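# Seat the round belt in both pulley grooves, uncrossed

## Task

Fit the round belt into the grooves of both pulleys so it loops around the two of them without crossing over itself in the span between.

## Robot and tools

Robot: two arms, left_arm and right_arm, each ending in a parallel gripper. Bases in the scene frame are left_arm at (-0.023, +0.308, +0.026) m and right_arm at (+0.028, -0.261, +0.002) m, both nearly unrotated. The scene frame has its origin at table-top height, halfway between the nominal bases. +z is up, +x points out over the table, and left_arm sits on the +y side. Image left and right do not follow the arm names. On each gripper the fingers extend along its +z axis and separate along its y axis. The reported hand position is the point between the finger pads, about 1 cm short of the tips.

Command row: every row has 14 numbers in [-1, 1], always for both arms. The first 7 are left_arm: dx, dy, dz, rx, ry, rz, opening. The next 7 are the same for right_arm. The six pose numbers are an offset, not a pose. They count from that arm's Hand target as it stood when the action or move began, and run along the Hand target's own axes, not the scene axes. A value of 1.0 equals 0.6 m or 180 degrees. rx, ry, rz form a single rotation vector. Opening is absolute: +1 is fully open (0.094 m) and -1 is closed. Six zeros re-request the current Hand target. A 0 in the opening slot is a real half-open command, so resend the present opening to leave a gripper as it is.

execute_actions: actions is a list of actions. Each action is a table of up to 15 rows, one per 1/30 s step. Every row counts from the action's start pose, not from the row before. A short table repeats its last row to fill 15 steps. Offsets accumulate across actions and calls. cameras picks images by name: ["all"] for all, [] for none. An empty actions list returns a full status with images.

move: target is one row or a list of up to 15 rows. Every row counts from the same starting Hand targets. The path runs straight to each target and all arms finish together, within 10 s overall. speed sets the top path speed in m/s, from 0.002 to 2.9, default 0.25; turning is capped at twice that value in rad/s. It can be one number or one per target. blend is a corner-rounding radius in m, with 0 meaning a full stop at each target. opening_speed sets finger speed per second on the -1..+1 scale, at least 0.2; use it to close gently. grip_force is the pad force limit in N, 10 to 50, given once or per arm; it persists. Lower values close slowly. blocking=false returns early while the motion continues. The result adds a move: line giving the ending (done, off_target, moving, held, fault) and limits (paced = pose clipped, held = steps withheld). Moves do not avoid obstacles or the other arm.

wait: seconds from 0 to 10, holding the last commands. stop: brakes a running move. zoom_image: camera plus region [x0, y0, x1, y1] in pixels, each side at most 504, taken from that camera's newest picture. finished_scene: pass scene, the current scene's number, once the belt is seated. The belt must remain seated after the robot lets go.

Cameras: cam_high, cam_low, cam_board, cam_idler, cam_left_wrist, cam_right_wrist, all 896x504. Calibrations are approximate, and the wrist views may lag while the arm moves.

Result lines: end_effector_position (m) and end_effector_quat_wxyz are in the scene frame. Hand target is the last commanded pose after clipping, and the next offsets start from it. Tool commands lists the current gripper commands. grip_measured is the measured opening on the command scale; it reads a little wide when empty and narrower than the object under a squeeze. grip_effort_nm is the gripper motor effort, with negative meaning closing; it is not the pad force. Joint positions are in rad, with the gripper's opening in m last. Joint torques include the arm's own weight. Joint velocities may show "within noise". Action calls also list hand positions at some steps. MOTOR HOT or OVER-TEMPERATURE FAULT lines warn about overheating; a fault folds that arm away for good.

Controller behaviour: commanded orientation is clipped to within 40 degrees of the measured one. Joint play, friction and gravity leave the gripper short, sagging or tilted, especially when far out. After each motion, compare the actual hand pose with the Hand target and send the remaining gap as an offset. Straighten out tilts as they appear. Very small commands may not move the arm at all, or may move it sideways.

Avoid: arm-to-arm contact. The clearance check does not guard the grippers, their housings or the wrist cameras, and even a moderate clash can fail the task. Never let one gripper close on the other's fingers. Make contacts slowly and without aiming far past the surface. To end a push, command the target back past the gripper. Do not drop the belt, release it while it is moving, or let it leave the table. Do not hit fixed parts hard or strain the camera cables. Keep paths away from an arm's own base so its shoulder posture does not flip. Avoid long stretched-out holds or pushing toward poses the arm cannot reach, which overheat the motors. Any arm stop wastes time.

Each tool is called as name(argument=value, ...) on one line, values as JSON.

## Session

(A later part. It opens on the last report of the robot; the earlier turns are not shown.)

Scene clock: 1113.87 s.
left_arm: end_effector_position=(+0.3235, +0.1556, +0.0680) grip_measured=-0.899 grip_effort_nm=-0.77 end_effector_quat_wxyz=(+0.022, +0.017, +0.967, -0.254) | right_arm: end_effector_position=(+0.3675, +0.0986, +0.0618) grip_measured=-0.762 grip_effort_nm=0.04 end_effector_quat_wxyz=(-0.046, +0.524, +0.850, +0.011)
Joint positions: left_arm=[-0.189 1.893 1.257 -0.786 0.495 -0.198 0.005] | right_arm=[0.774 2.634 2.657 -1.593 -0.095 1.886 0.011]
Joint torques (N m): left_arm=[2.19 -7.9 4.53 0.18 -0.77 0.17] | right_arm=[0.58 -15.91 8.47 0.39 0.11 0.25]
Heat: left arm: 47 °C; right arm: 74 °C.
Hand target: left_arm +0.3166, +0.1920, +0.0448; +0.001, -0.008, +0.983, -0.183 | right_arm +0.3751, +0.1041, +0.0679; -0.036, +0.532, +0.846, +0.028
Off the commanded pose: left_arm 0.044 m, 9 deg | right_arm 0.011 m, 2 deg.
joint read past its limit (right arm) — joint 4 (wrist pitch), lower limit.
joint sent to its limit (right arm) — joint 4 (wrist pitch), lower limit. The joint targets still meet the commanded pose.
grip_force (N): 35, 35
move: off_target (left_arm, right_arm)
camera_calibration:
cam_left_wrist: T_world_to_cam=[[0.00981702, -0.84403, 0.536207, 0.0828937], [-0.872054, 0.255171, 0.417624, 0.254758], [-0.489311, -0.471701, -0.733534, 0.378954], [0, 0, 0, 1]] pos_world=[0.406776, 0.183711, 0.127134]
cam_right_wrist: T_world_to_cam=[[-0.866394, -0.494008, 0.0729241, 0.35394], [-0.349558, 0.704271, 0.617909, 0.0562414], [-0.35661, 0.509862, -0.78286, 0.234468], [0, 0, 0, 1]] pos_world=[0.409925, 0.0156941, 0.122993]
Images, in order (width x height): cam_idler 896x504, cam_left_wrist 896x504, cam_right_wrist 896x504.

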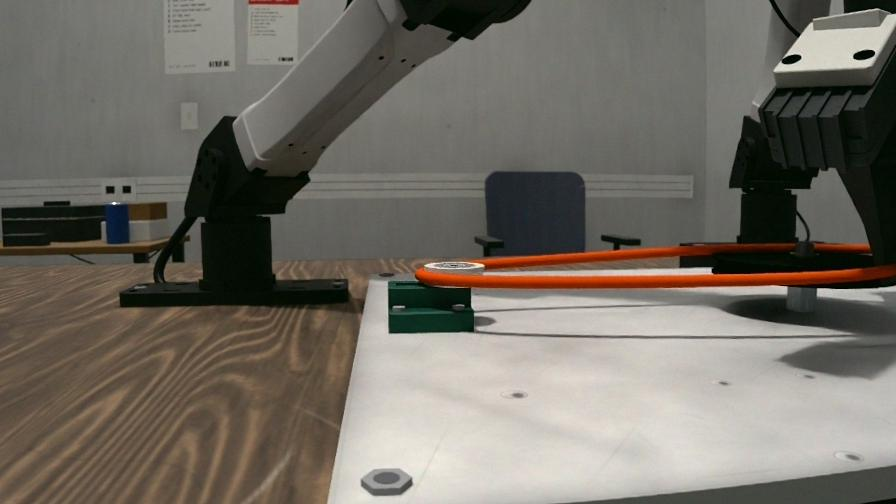

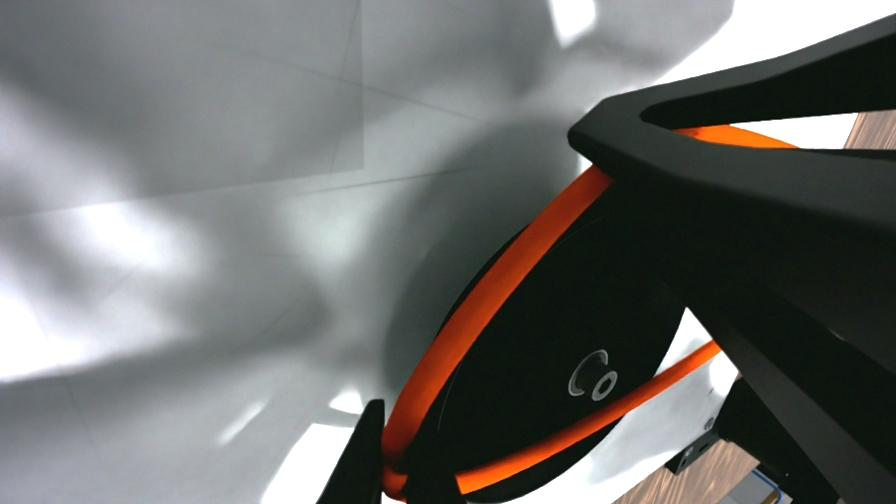

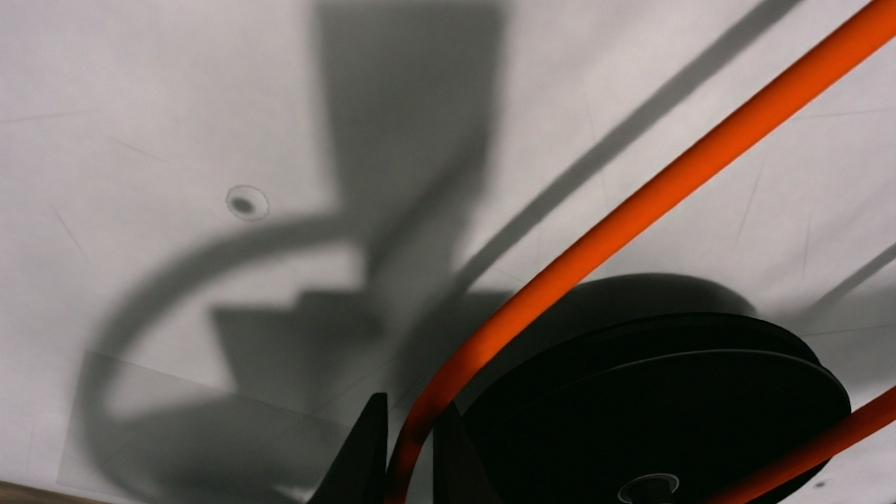

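move(target=[[0,0,0,0,0,0,-1,-0.087,-0.0472,0.0017,0,0,0,-0.76],[0,0,0,0,0,0,-1,-0.127,-0.0978,-0.0025,0,0,0,-0.76]], speed=0.08, blend=0.01, cameras=["cam_high","cam_idler","cam_right_wrist","cam_left_wrist"])

zoom_image(camera="cam_idler", region=[640, 160, 896, 340])

zoom_image(camera="cam_left_wrist", region=[360, 140, 740, 504])

zoom_image(camera="cam_high", region=[300, 160, 410, 280])

Scene clock: 1133.53 s.
left_arm: end_effector_position=(+0.3235, +0.1559, +0.0679) grip_measured=-0.899 grip_effort_nm=-0.77 end_effector_quat_wxyz=(+0.024, +0.020, +0.967, -0.253) | right_arm: end_effector_position=(+0.3529, +0.0278, +0.0524) grip_measured=-0.761 grip_effort_nm=0.04 end_effector_quat_wxyz=(-0.047, +0.531, +0.845, +0.034)
Joint positions: left_arm=[-0.189 1.893 1.257 -0.786 0.494 -0.19 0.005] | right_arm=[0.676 2.2 1.843 -1.179 -0.112 1.806 0.011]
Joint torques (N m): left_arm=[2.37 -8.03 4.62 0.19 -0.79 0.21] | right_arm=[-1.46 -17.14 4.45 0.24 0.24 -0.17]
Heat: left arm: 47 °C; right arm: 74 °C. Fold the right arm in close to its base, or ease its load, before you think long.
Hand target: left_arm +0.3166, +0.1920, +0.0448; +0.001, -0.008, +0.983, -0.183 | right_arm +0.3551, +0.0102, +0.0619; -0.036, +0.532, +0.846, +0.028
Off the commanded pose: left_arm 0.043 m, 9 deg | right_arm 0.020 m, 1 deg.
MOTOR HOT: joint 2 (shoulder) of the right arm reports 74 °C; the controller's stop level is 90 °C. To cool a motor, set the load down, stop pushing, or move to a pose that needs little force.
grip_force (N): 35, 35
move: off_target (left_arm, right_arm)
camera_calibration:
cam_left_wrist: T_world_to_cam=[[0.00217601, -0.845012, 0.534743, 0.0859248], [-0.872057, 0.260101, 0.414566, 0.254269], [-0.4894, -0.467228, -0.736333, 0.378489], [0, 0, 0, 1]] pos_world=[0.406782, 0.183313, 0.127335]
cam_right_wrist: T_world_to_cam=[[-0.87685, -0.479485, 0.0350416, 0.312198], [-0.349598, 0.68596, 0.638154, 0.10626], [-0.330022, 0.547315, -0.769111, 0.246905], [0, 0, 0, 1]] pos_world=[0.392384, -0.0583304, 0.111148]
Images, in order (width x height): cam_high 896x504, cam_idler 896x504, cam_left_wrist 896x504, cam_right_wrist 896x504.

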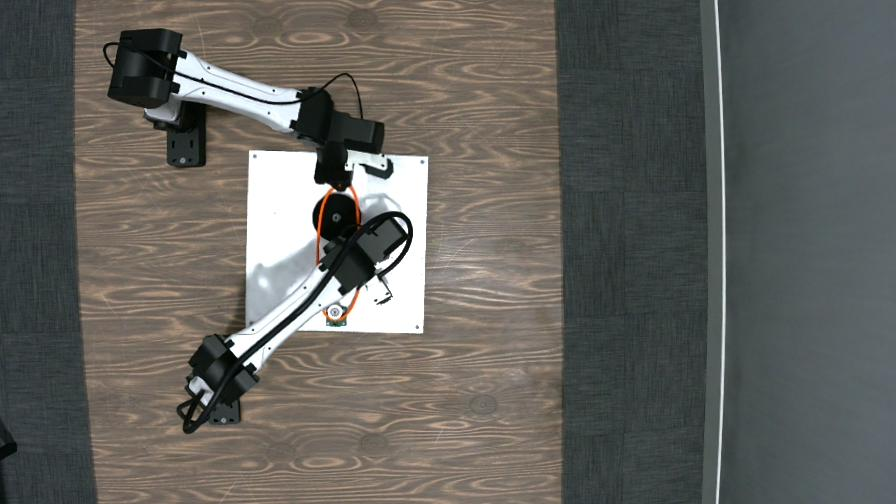

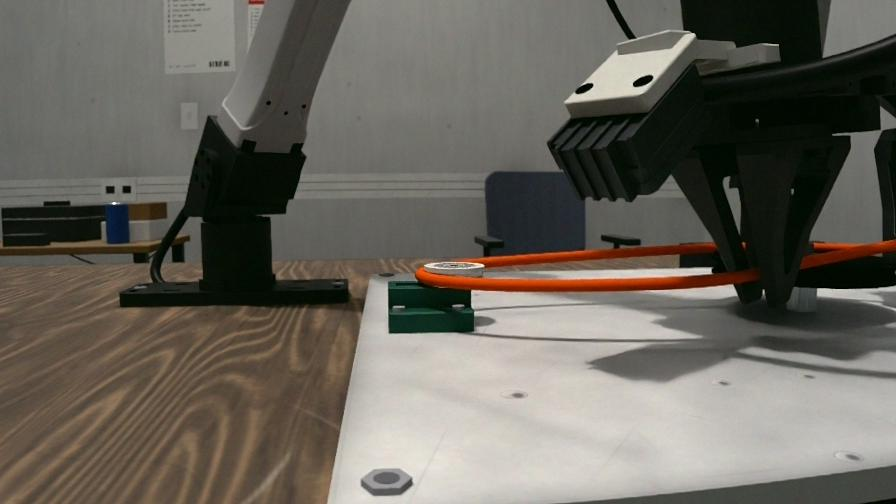

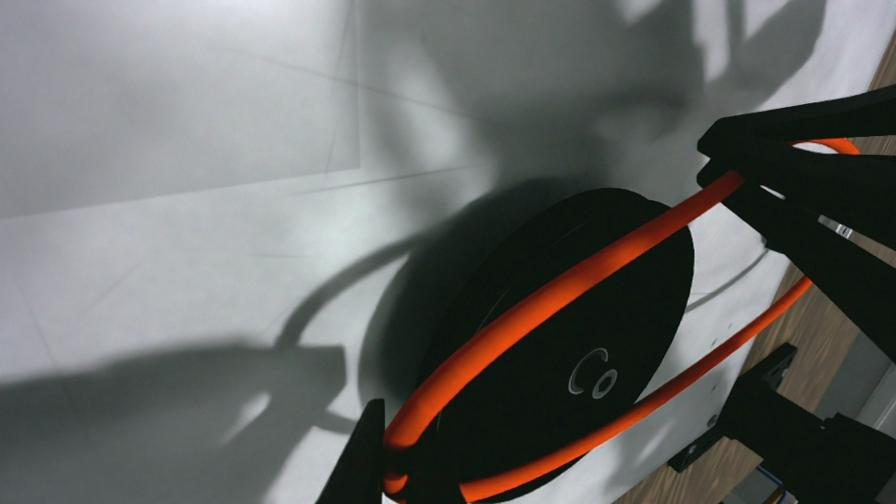

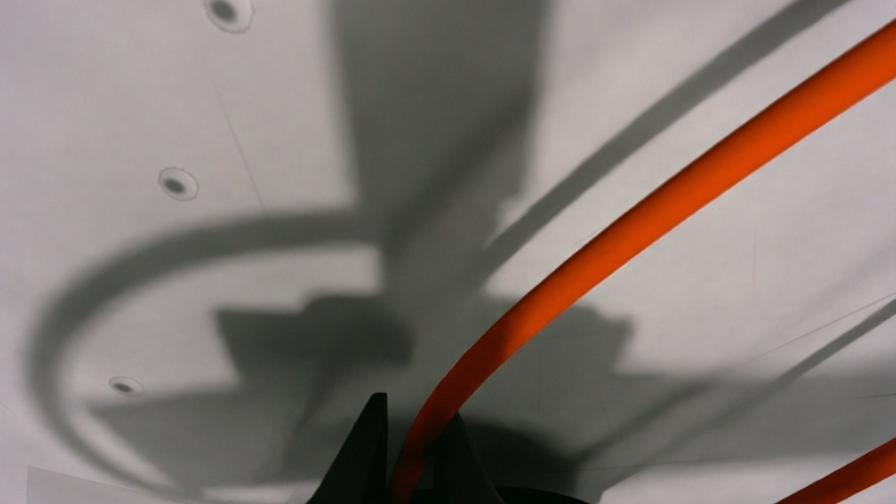

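Scaled by 1.969 from the camera's 896x504 image, which has a finer 1280x720 frame.

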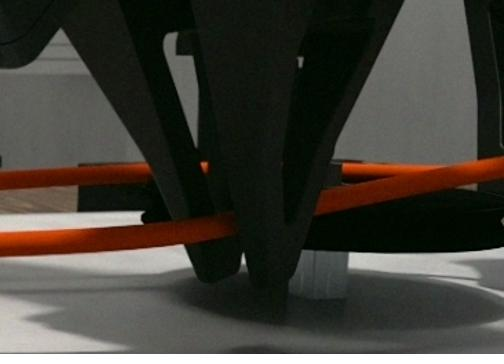

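Scaled by 1.326 from the camera's 896x504 image, which has a finer 1280x720 frame.

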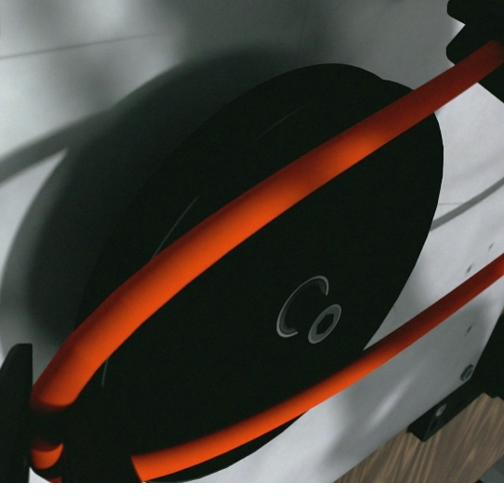

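Scaled by 4.200 from the camera's 896x504 image, which has a finer 1280x720 frame.

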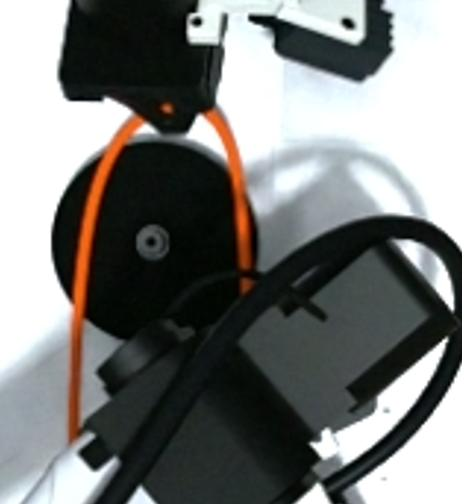

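move(target=[[0,-0.0311,0.012,0,0,0,-1,0,0,0,0,0,0,-0.76],[0,-0.0311,0.012,0,0,0,-0.6,0,0,0,0,0,0,-0.76]], speed=0.1, cameras=["cam_high","cam_idler","cam_left_wrist"])

zoom_image(camera="cam_left_wrist", region=[360, 140, 740, 504])

zoom_image(camera="cam_high", region=[300, 160, 410, 280])

Scene clock: 1162.47 s.
left_arm: end_effector_position=(+0.3219, +0.1564, +0.0611) grip_measured=-0.602 grip_effort_nm=0.08 end_effector_quat_wxyz=(+0.021, +0.016, +0.975, -0.223) | right_arm: end_effector_position=(+0.3538, +0.0207, +0.0514) grip_measured=-0.761 grip_effort_nm=0.04 end_effector_quat_wxyz=(-0.050, +0.536, +0.842, +0.027)
Joint positions: left_arm=[-0.216 1.899 1.257 -0.786 0.429 -0.221 0.019] | right_arm=[0.662 2.2 1.839 -1.191 -0.112 1.803 0.011]
Joint torques (N m): left_arm=[0.31 -7.69 5.48 0.37 -0.26 -0.16] | right_arm=[-0.39 -17.13 4.74 0.21 0.25 -0.13]
Heat: left arm: 47 °C; right arm: 71 °C.
Hand target: left_arm +0.3169, +0.1721, +0.0448; +0.001, -0.008, +0.983, -0.183 | right_arm +0.3552, +0.0101, +0.0619; -0.036, +0.532, +0.846, +0.028
Off the commanded pose: left_arm 0.023 m, 6 deg | right_arm 0.015 m, 2 deg.
MOTOR HOT: cleared for the motors of the right arm.
grip_force (N): 35, 35
move: off_target (left_arm, right_arm); target 2's new opening was sent with left_arm's hand 0.029 m and 7 deg from that target
camera_calibration:
cam_left_wrist: T_world_to_cam=[[0.0137703, -0.876638, 0.480953, 0.0944656], [-0.871792, 0.225033, 0.43513, 0.259584], [-0.489682, -0.425283, -0.761148, 0.367931], [0, 0, 0, 1]] pos_world=[0.405172, 0.180872, 0.121663]
Images, in order (width x height): cam_high 896x504, cam_idler 896x504, cam_left_wrist 896x504.

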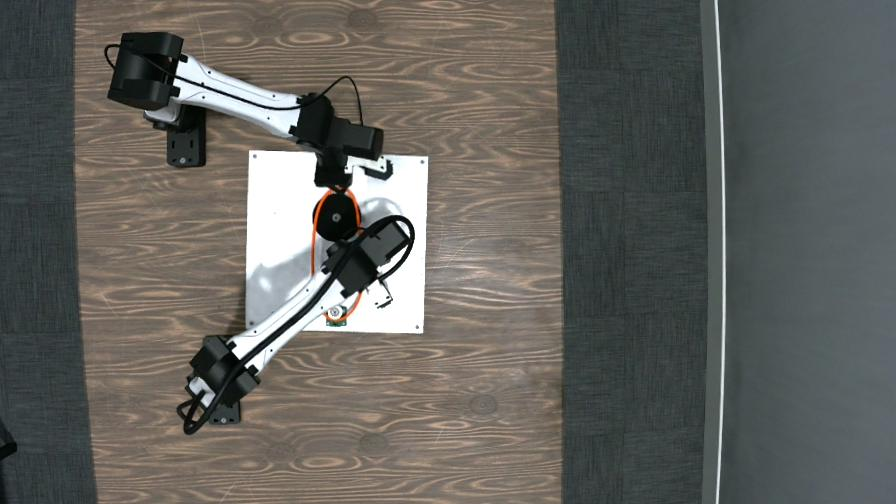

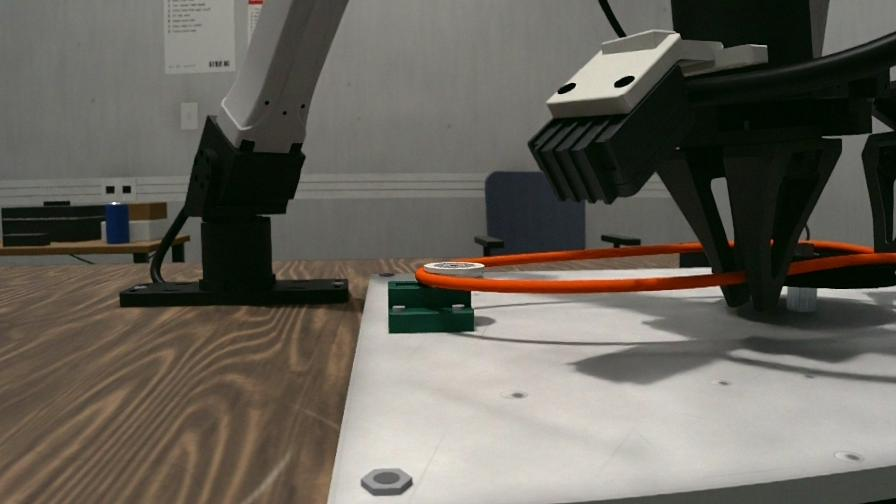

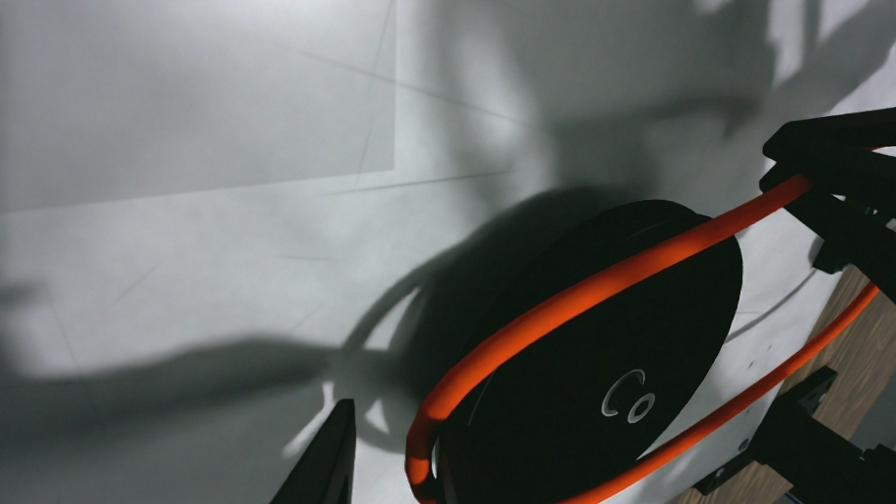

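Scaled by 1.326 from the camera's 896x504 image, which has a finer 1280x720 frame.

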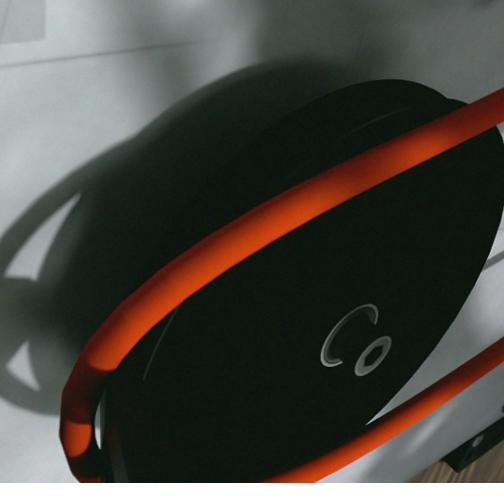

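Scaled by 4.200 from the camera's 896x504 image, which has a finer 1280x720 frame.

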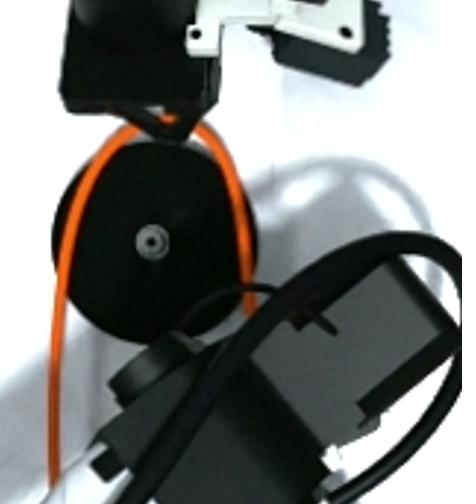

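move(target=[0,-0.036,-0.0933,0,0,0,-0.6,0,0,0,0,0,0,-0.76], speed=0.12, cameras=["cam_high","cam_idler","cam_left_wrist"])

zoom_image(camera="cam_left_wrist", region=[360, 140, 860, 504])

zoom_image(camera="cam_high", region=[300, 160, 410, 280])

zoom_image(camera="cam_idler", region=[640, 160, 896, 340])

Scene clock: 1180.80 s.
left_arm: end_effector_position=(+0.3124, +0.1690, +0.0889) grip_measured=-0.601 grip_effort_nm=0.07 end_effector_quat_wxyz=(-0.014, -0.001, +0.982, -0.188) | right_arm: end_effector_position=(+0.3549, +0.0193, +0.0514) grip_measured=-0.761 grip_effort_nm=0.04 end_effector_quat_wxyz=(-0.049, +0.532, +0.845, +0.028)
Joint positions: left_arm=[-0.212 1.882 1.375 -1.006 0.374 -0.232 0.019] | right_arm=[0.657 2.2 1.839 -1.191 -0.112 1.789 0.011]
Joint torques (N m): left_arm=[0.06 -12.45 8.38 0.21 0.1 -0.14] | right_arm=[-0.06 -17.13 4.72 0.21 0.24 -0.09]
Heat: left arm: 47 °C; right arm: 71 °C.
Hand target: left_arm +0.3169, +0.1721, +0.1049; +0.001, -0.008, +0.983, -0.183 | right_arm +0.3551, +0.0101, +0.0619; -0.036, +0.532, +0.846, +0.028
Off the commanded pose: left_arm 0.017 m, 2 deg | right_arm 0.014 m, 2 deg.
grip_force (N): 35, 35
move: off_target (left_arm, right_arm)
camera_calibration:
cam_left_wrist: T_world_to_cam=[[0.0643161, -0.908123, 0.413735, 0.0877764], [-0.840218, 0.174411, 0.513434, 0.228181], [-0.538421, -0.38065, -0.751804, 0.396748], [0, 0, 0, 1]] pos_world=[0.399694, 0.190937, 0.144804]
Images, in order (width x height): cam_high 896x504, cam_idler 896x504, cam_left_wrist 896x504.

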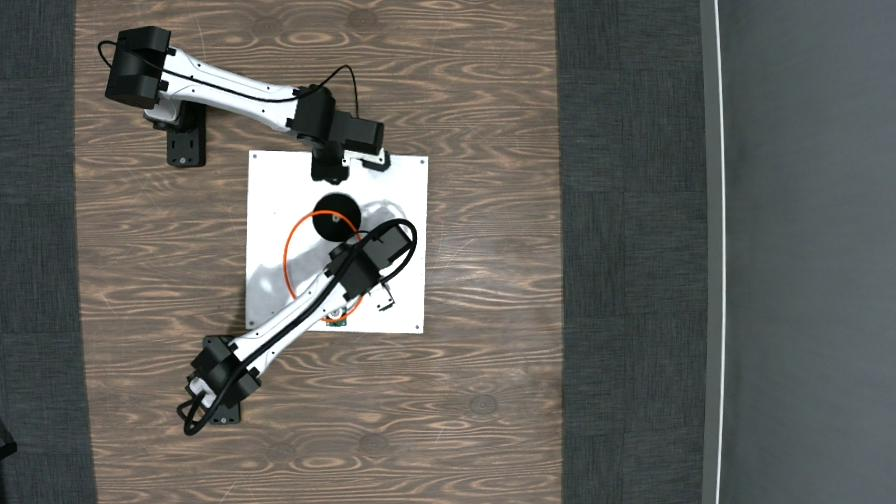

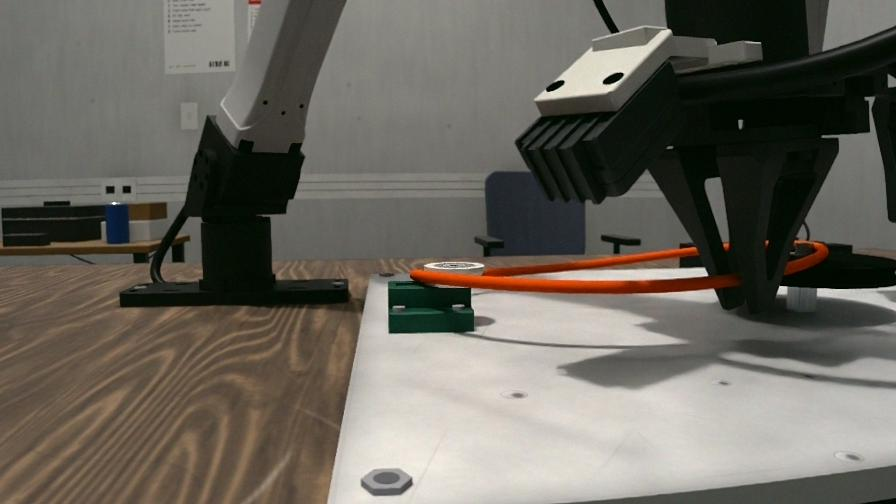

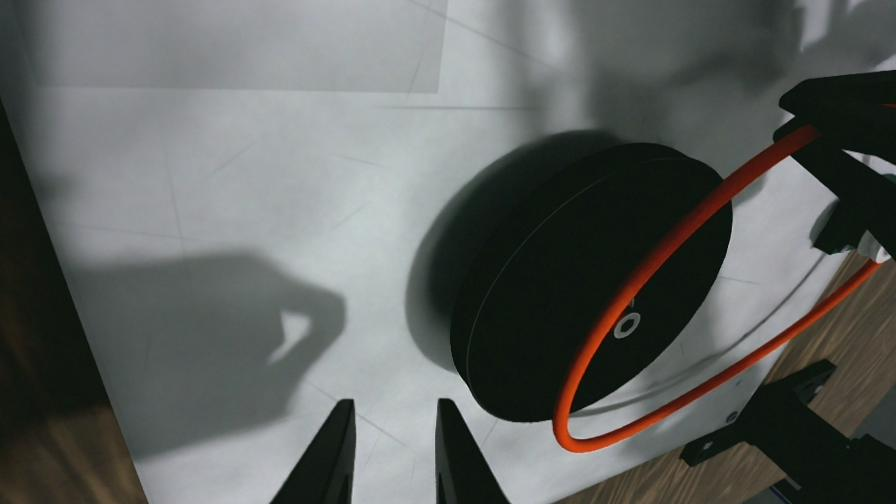

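Scaled by 1.008 from the camera's 896x504 image, which has a finer 1280x720 frame.

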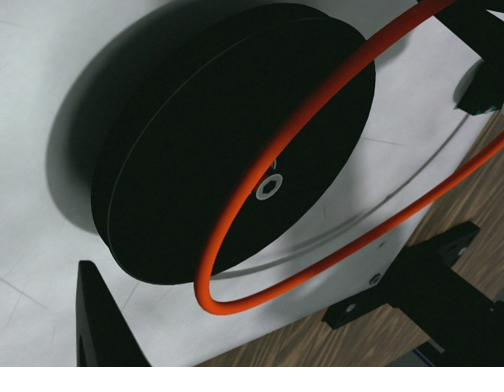

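Scaled by 4.200 from the camera's 896x504 image, which has a finer 1280x720 frame.

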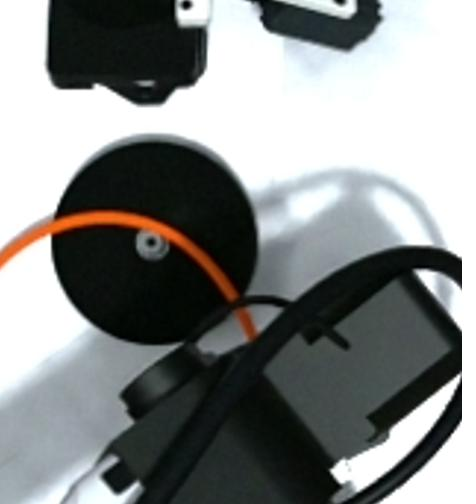

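Scaled by 1.969 from the camera's 896x504 image, which has a finer 1280x720 frame.

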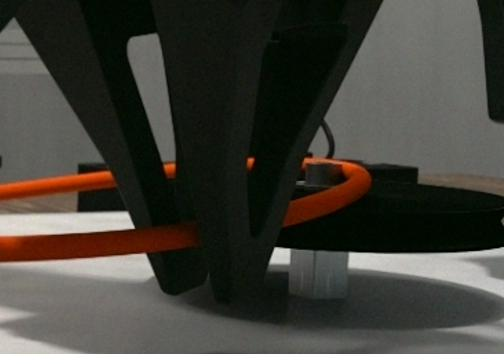

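move(target=[[0,0,0,0,0,0,-0.3,0,0,0,0,0,0,-1],[0.1365,0.0057,-0.0288,0.2387,-0.1132,-0.1208,0,0.015,-0.0064,-0.1243,0,0,0,-1]], speed=0.12, cameras=["all"])

Scene clock: 1289.23 s.
left_arm: end_effector_position=(+0.2330, +0.1818, +0.1122) grip_measured=-0.002 grip_effort_nm=0.11 end_effector_quat_wxyz=(+0.125, -0.229, +0.823, -0.504) | right_arm: end_effector_position=(+0.3483, +0.0141, +0.1161) grip_measured=-0.893 grip_effort_nm=-0.78 end_effector_quat_wxyz=(-0.054, +0.533, +0.844, +0.016)
Joint positions: left_arm=[0.049 1.178 0.37 -0.042 0.913 -0.865 0.047] | right_arm=[0.657 2.191 2.083 -1.469 -0.112 1.789 0.005]
Joint torques (N m): left_arm=[-0.12 -4.18 5.16 2.03 0.63 -0.05] | right_arm=[0.53 -16.68 8.55 -0.01 0.24 0.01]
Heat: left arm: 56 °C; right arm: 78 °C. Fold the right arm in close to its base, or ease its load, before you think long.
Hand target: left_arm +0.2348, +0.1802, +0.1197; +0.139, -0.218, +0.814, -0.519 | right_arm +0.3502, +0.0102, +0.1370; -0.036, +0.532, +0.846, +0.028
Off the commanded pose: left_arm 0.008 m, 3 deg | right_arm 0.021 m, 2 deg.
MOTOR HOT: joint 2 (shoulder) of the right arm reports 78 °C; the controller's stop level is 90 °C. To cool a motor, set the load down, stop pushing, or move to a pose that needs little force.
grip_force (N): 35, 35
move: off_target (left_arm, right_arm); target 2's new opening was sent with left_arm's hand 0.008 m and 3 deg from that target
camera_calibration:
cam_left_wrist: T_world_to_cam=[[0.275376, -0.317458, 0.907408, -0.117097], [-0.959761, -0.0367596, 0.278403, 0.239926], [-0.0550253, -0.94756, -0.314806, 0.3177], [0, 0, 0, 1]] pos_world=[0.279999, 0.272686, 0.139472]
cam_right_wrist: T_world_to_cam=[[-0.875929, -0.476729, 0.0740187, 0.294473], [-0.328889, 0.702315, 0.631336, 0.0667588], [-0.352961, 0.528661, -0.771969, 0.310393], [0, 0, 0, 1]] pos_world=[0.38945, -0.0705949, 0.17567]

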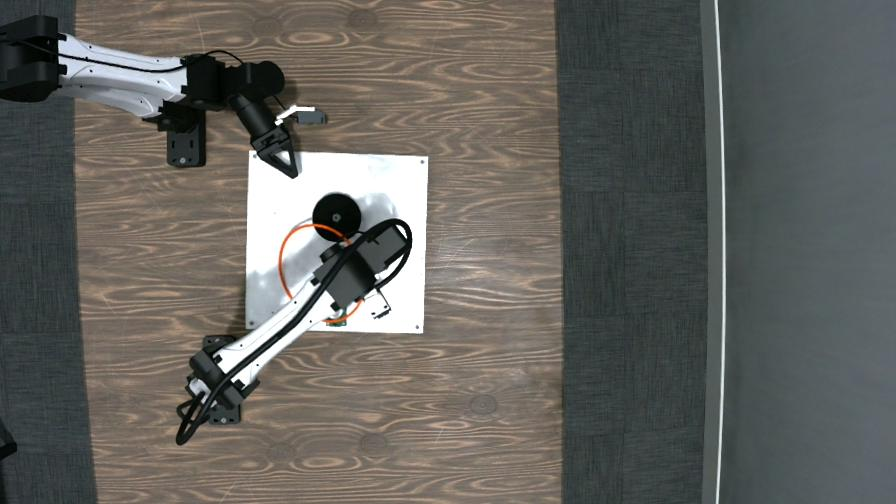

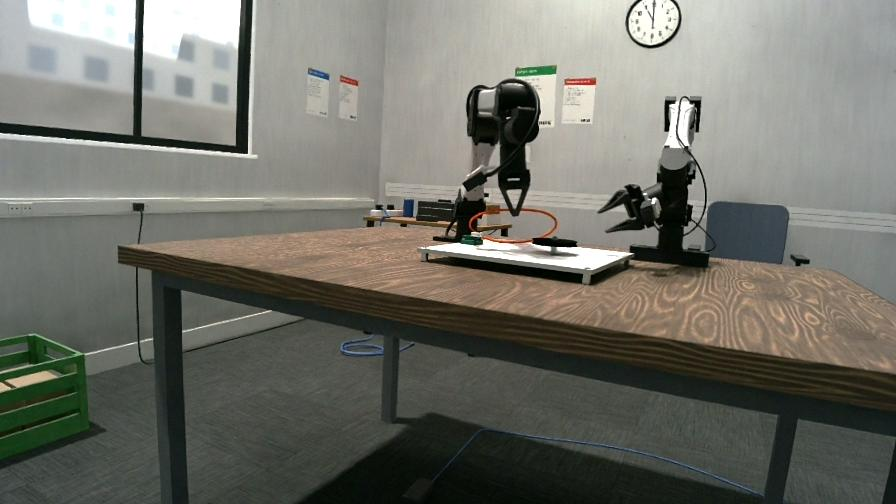

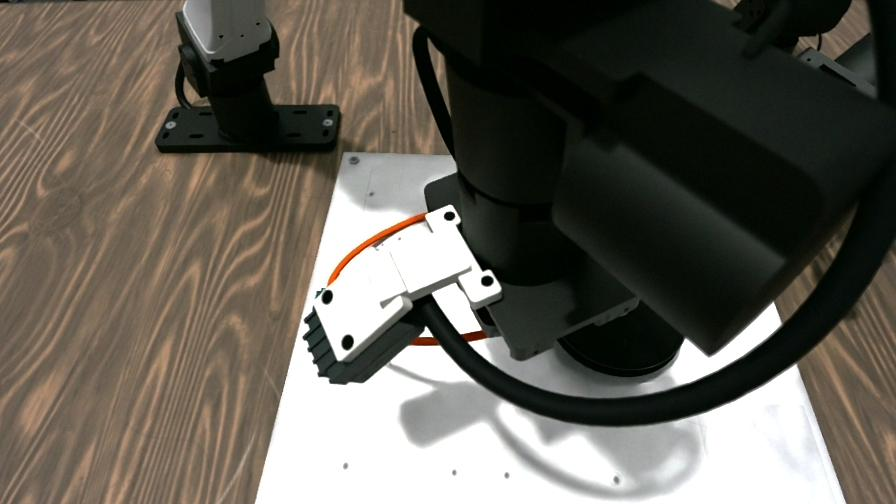

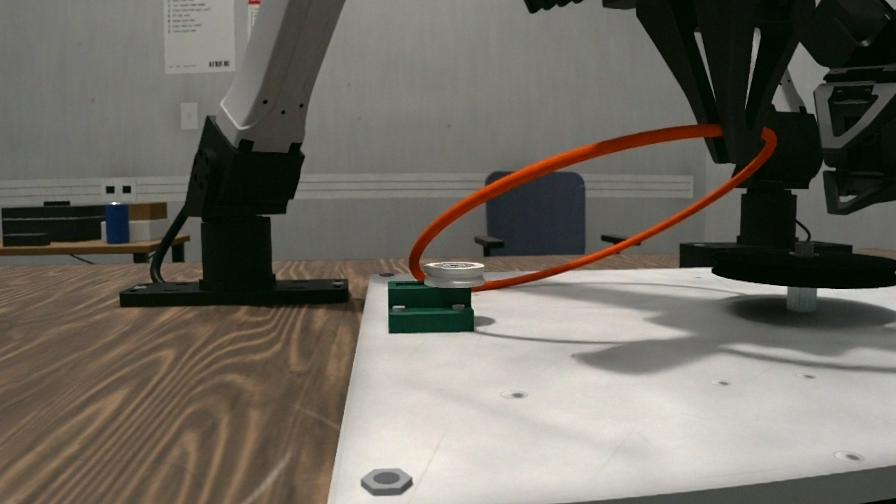

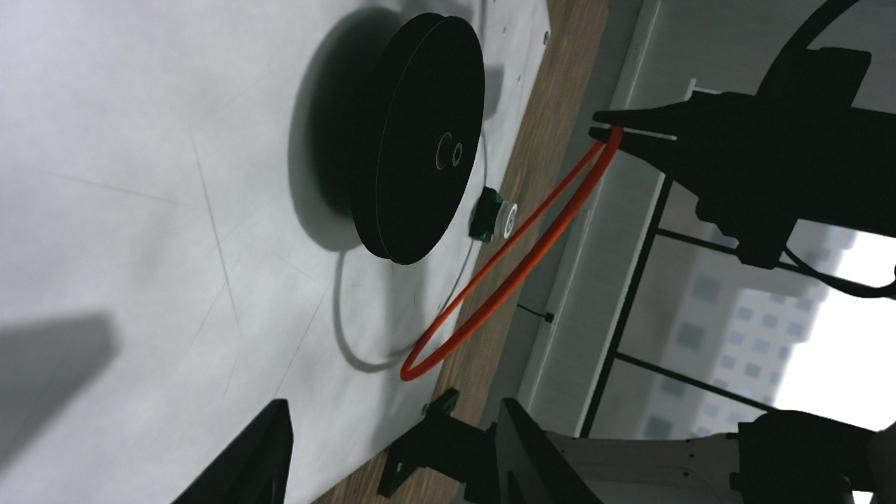

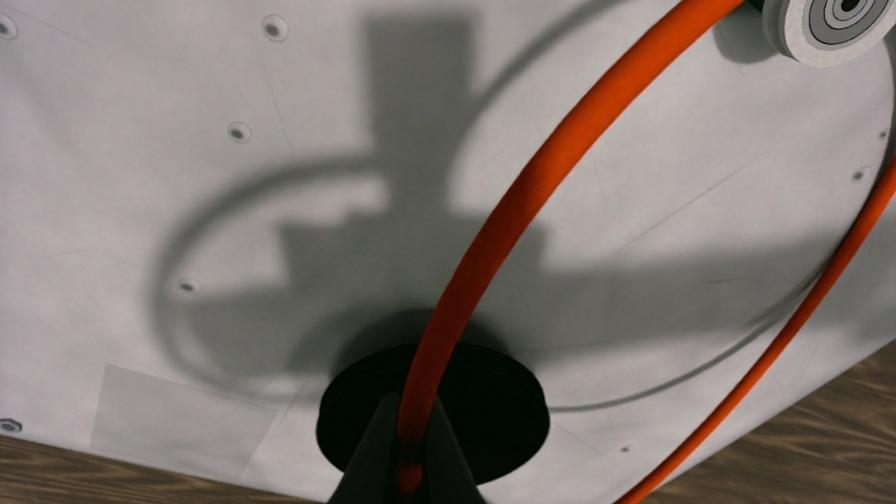

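move(target=[[0,0,0,0,0,0,0,0.0083,0.0008,-0.0915,0,0,0,-1],[0,0,0,0,0,0,0,0.1218,0.148,-0.0798,0,0,0,-1],[0,0,0,0,0,0,0,0.1022,0.146,0.1363,0,0,0,-1]], speed=0.2, blend=[0.02,0.02,0], cameras=["cam_high","cam_idler","cam_board","cam_left_wrist","cam_right_wrist"])

Scene clock: 1307.20 s.
left_arm: end_effector_position=(+0.2330, +0.1818, +0.1122) grip_measured=-0.002 grip_effort_nm=0.11 end_effector_quat_wxyz=(+0.125, -0.229, +0.823, -0.504) | right_arm: end_effector_position=(+0.4005, +0.1140, +0.0617) grip_measured=-0.893 grip_effort_nm=-0.78 end_effector_quat_wxyz=(-0.038, +0.525, +0.847, +0.072)
Joint positions: left_arm=[0.049 1.178 0.37 -0.042 0.913 -0.865 0.047] | right_arm=[0.746 2.719 2.817 -1.549 -0.11 1.869 0.005]
Joint torques (N m): left_arm=[-0.06 -4.44 5.15 1.98 0.58 -0.11] | right_arm=[0.62 -15.42 8.34 0.25 0.26 0.19]
Heat: left arm: 51 °C; right arm: 81 °C. Fold the right arm in close to its base, or ease its load, before you think long.
Hand target: left_arm +0.2348, +0.1802, +0.1197; +0.139, -0.218, +0.814, -0.519 | right_arm +0.4001, +0.1101, +0.0619; -0.036, +0.532, +0.846, +0.028
Off the commanded pose: left_arm 0.008 m, 3 deg | right_arm 0.004 m, 5 deg.
MOTOR HOT: still on. Joint 2 (shoulder) of the right arm reports 81 °C.
joint sent to its limit (right arm) — joint 4 (wrist pitch), lower limit. The joint targets are off in orientation, not in position.
grip_force (N): 35, 35
move: off_target (left_arm, right_arm)
camera_calibration:
cam_left_wrist: T_world_to_cam=[[0.275376, -0.317458, 0.907408, -0.117097], [-0.959761, -0.0367596, 0.278403, 0.239926], [-0.0550253, -0.94756, -0.314806, 0.3177], [0, 0, 0, 1]] pos_world=[0.279999, 0.272686, 0.139472]
cam_right_wrist: T_world_to_cam=[[-0.872791, -0.48641, -0.0405138, 0.398728], [-0.391579, 0.648238, 0.653034, 0.077976], [-0.29138, 0.585827, -0.756244, 0.201969], [0, 0, 0, 1]] pos_world=[0.43739, 0.0250798, 0.117971]
Images, in order (width x height): cam_high 896x504, cam_board 896x504, cam_idler 896x504, cam_left_wrist 896x504, cam_right_wrist 896x504.

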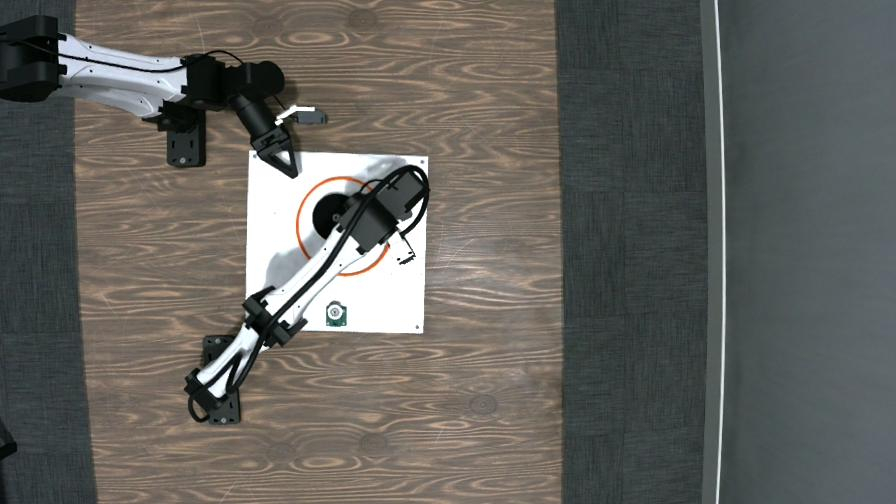

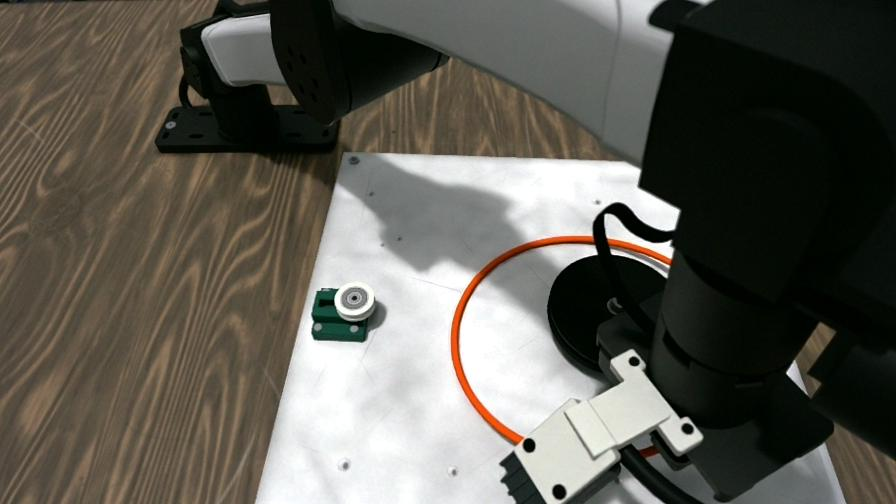

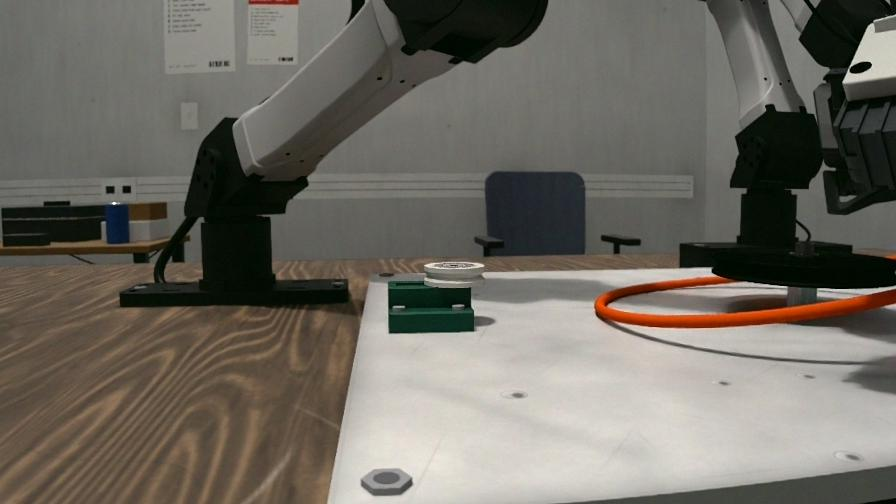

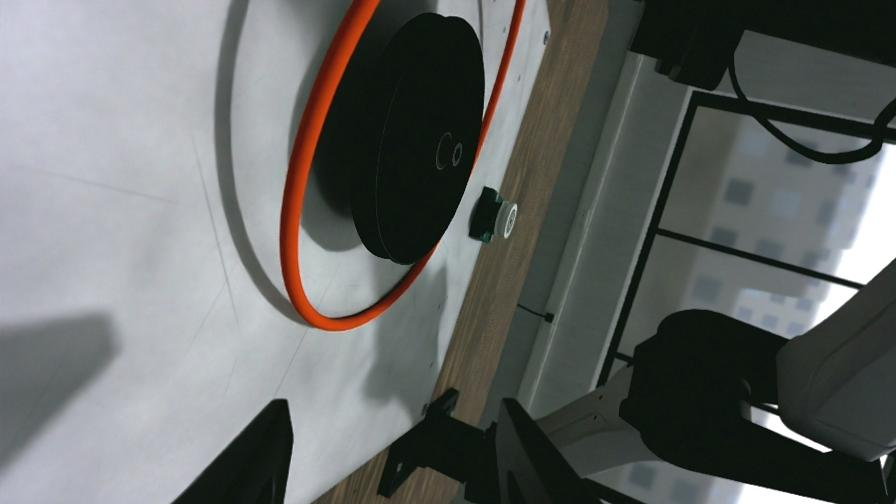

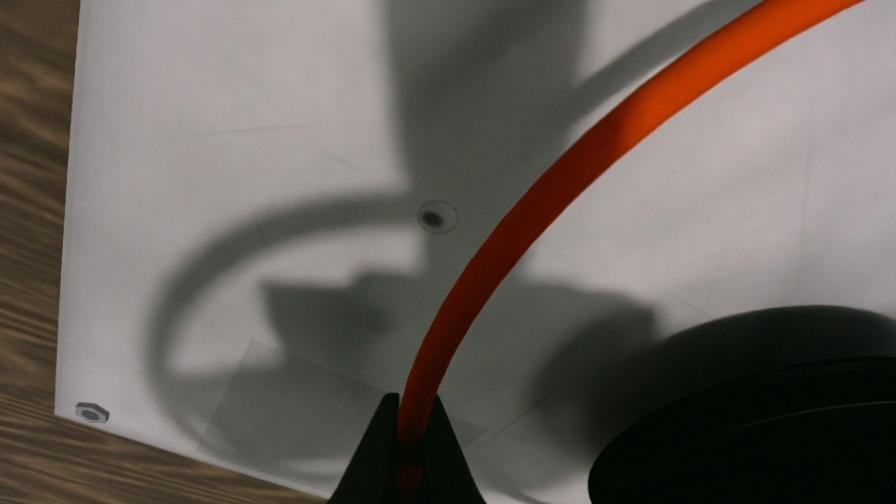

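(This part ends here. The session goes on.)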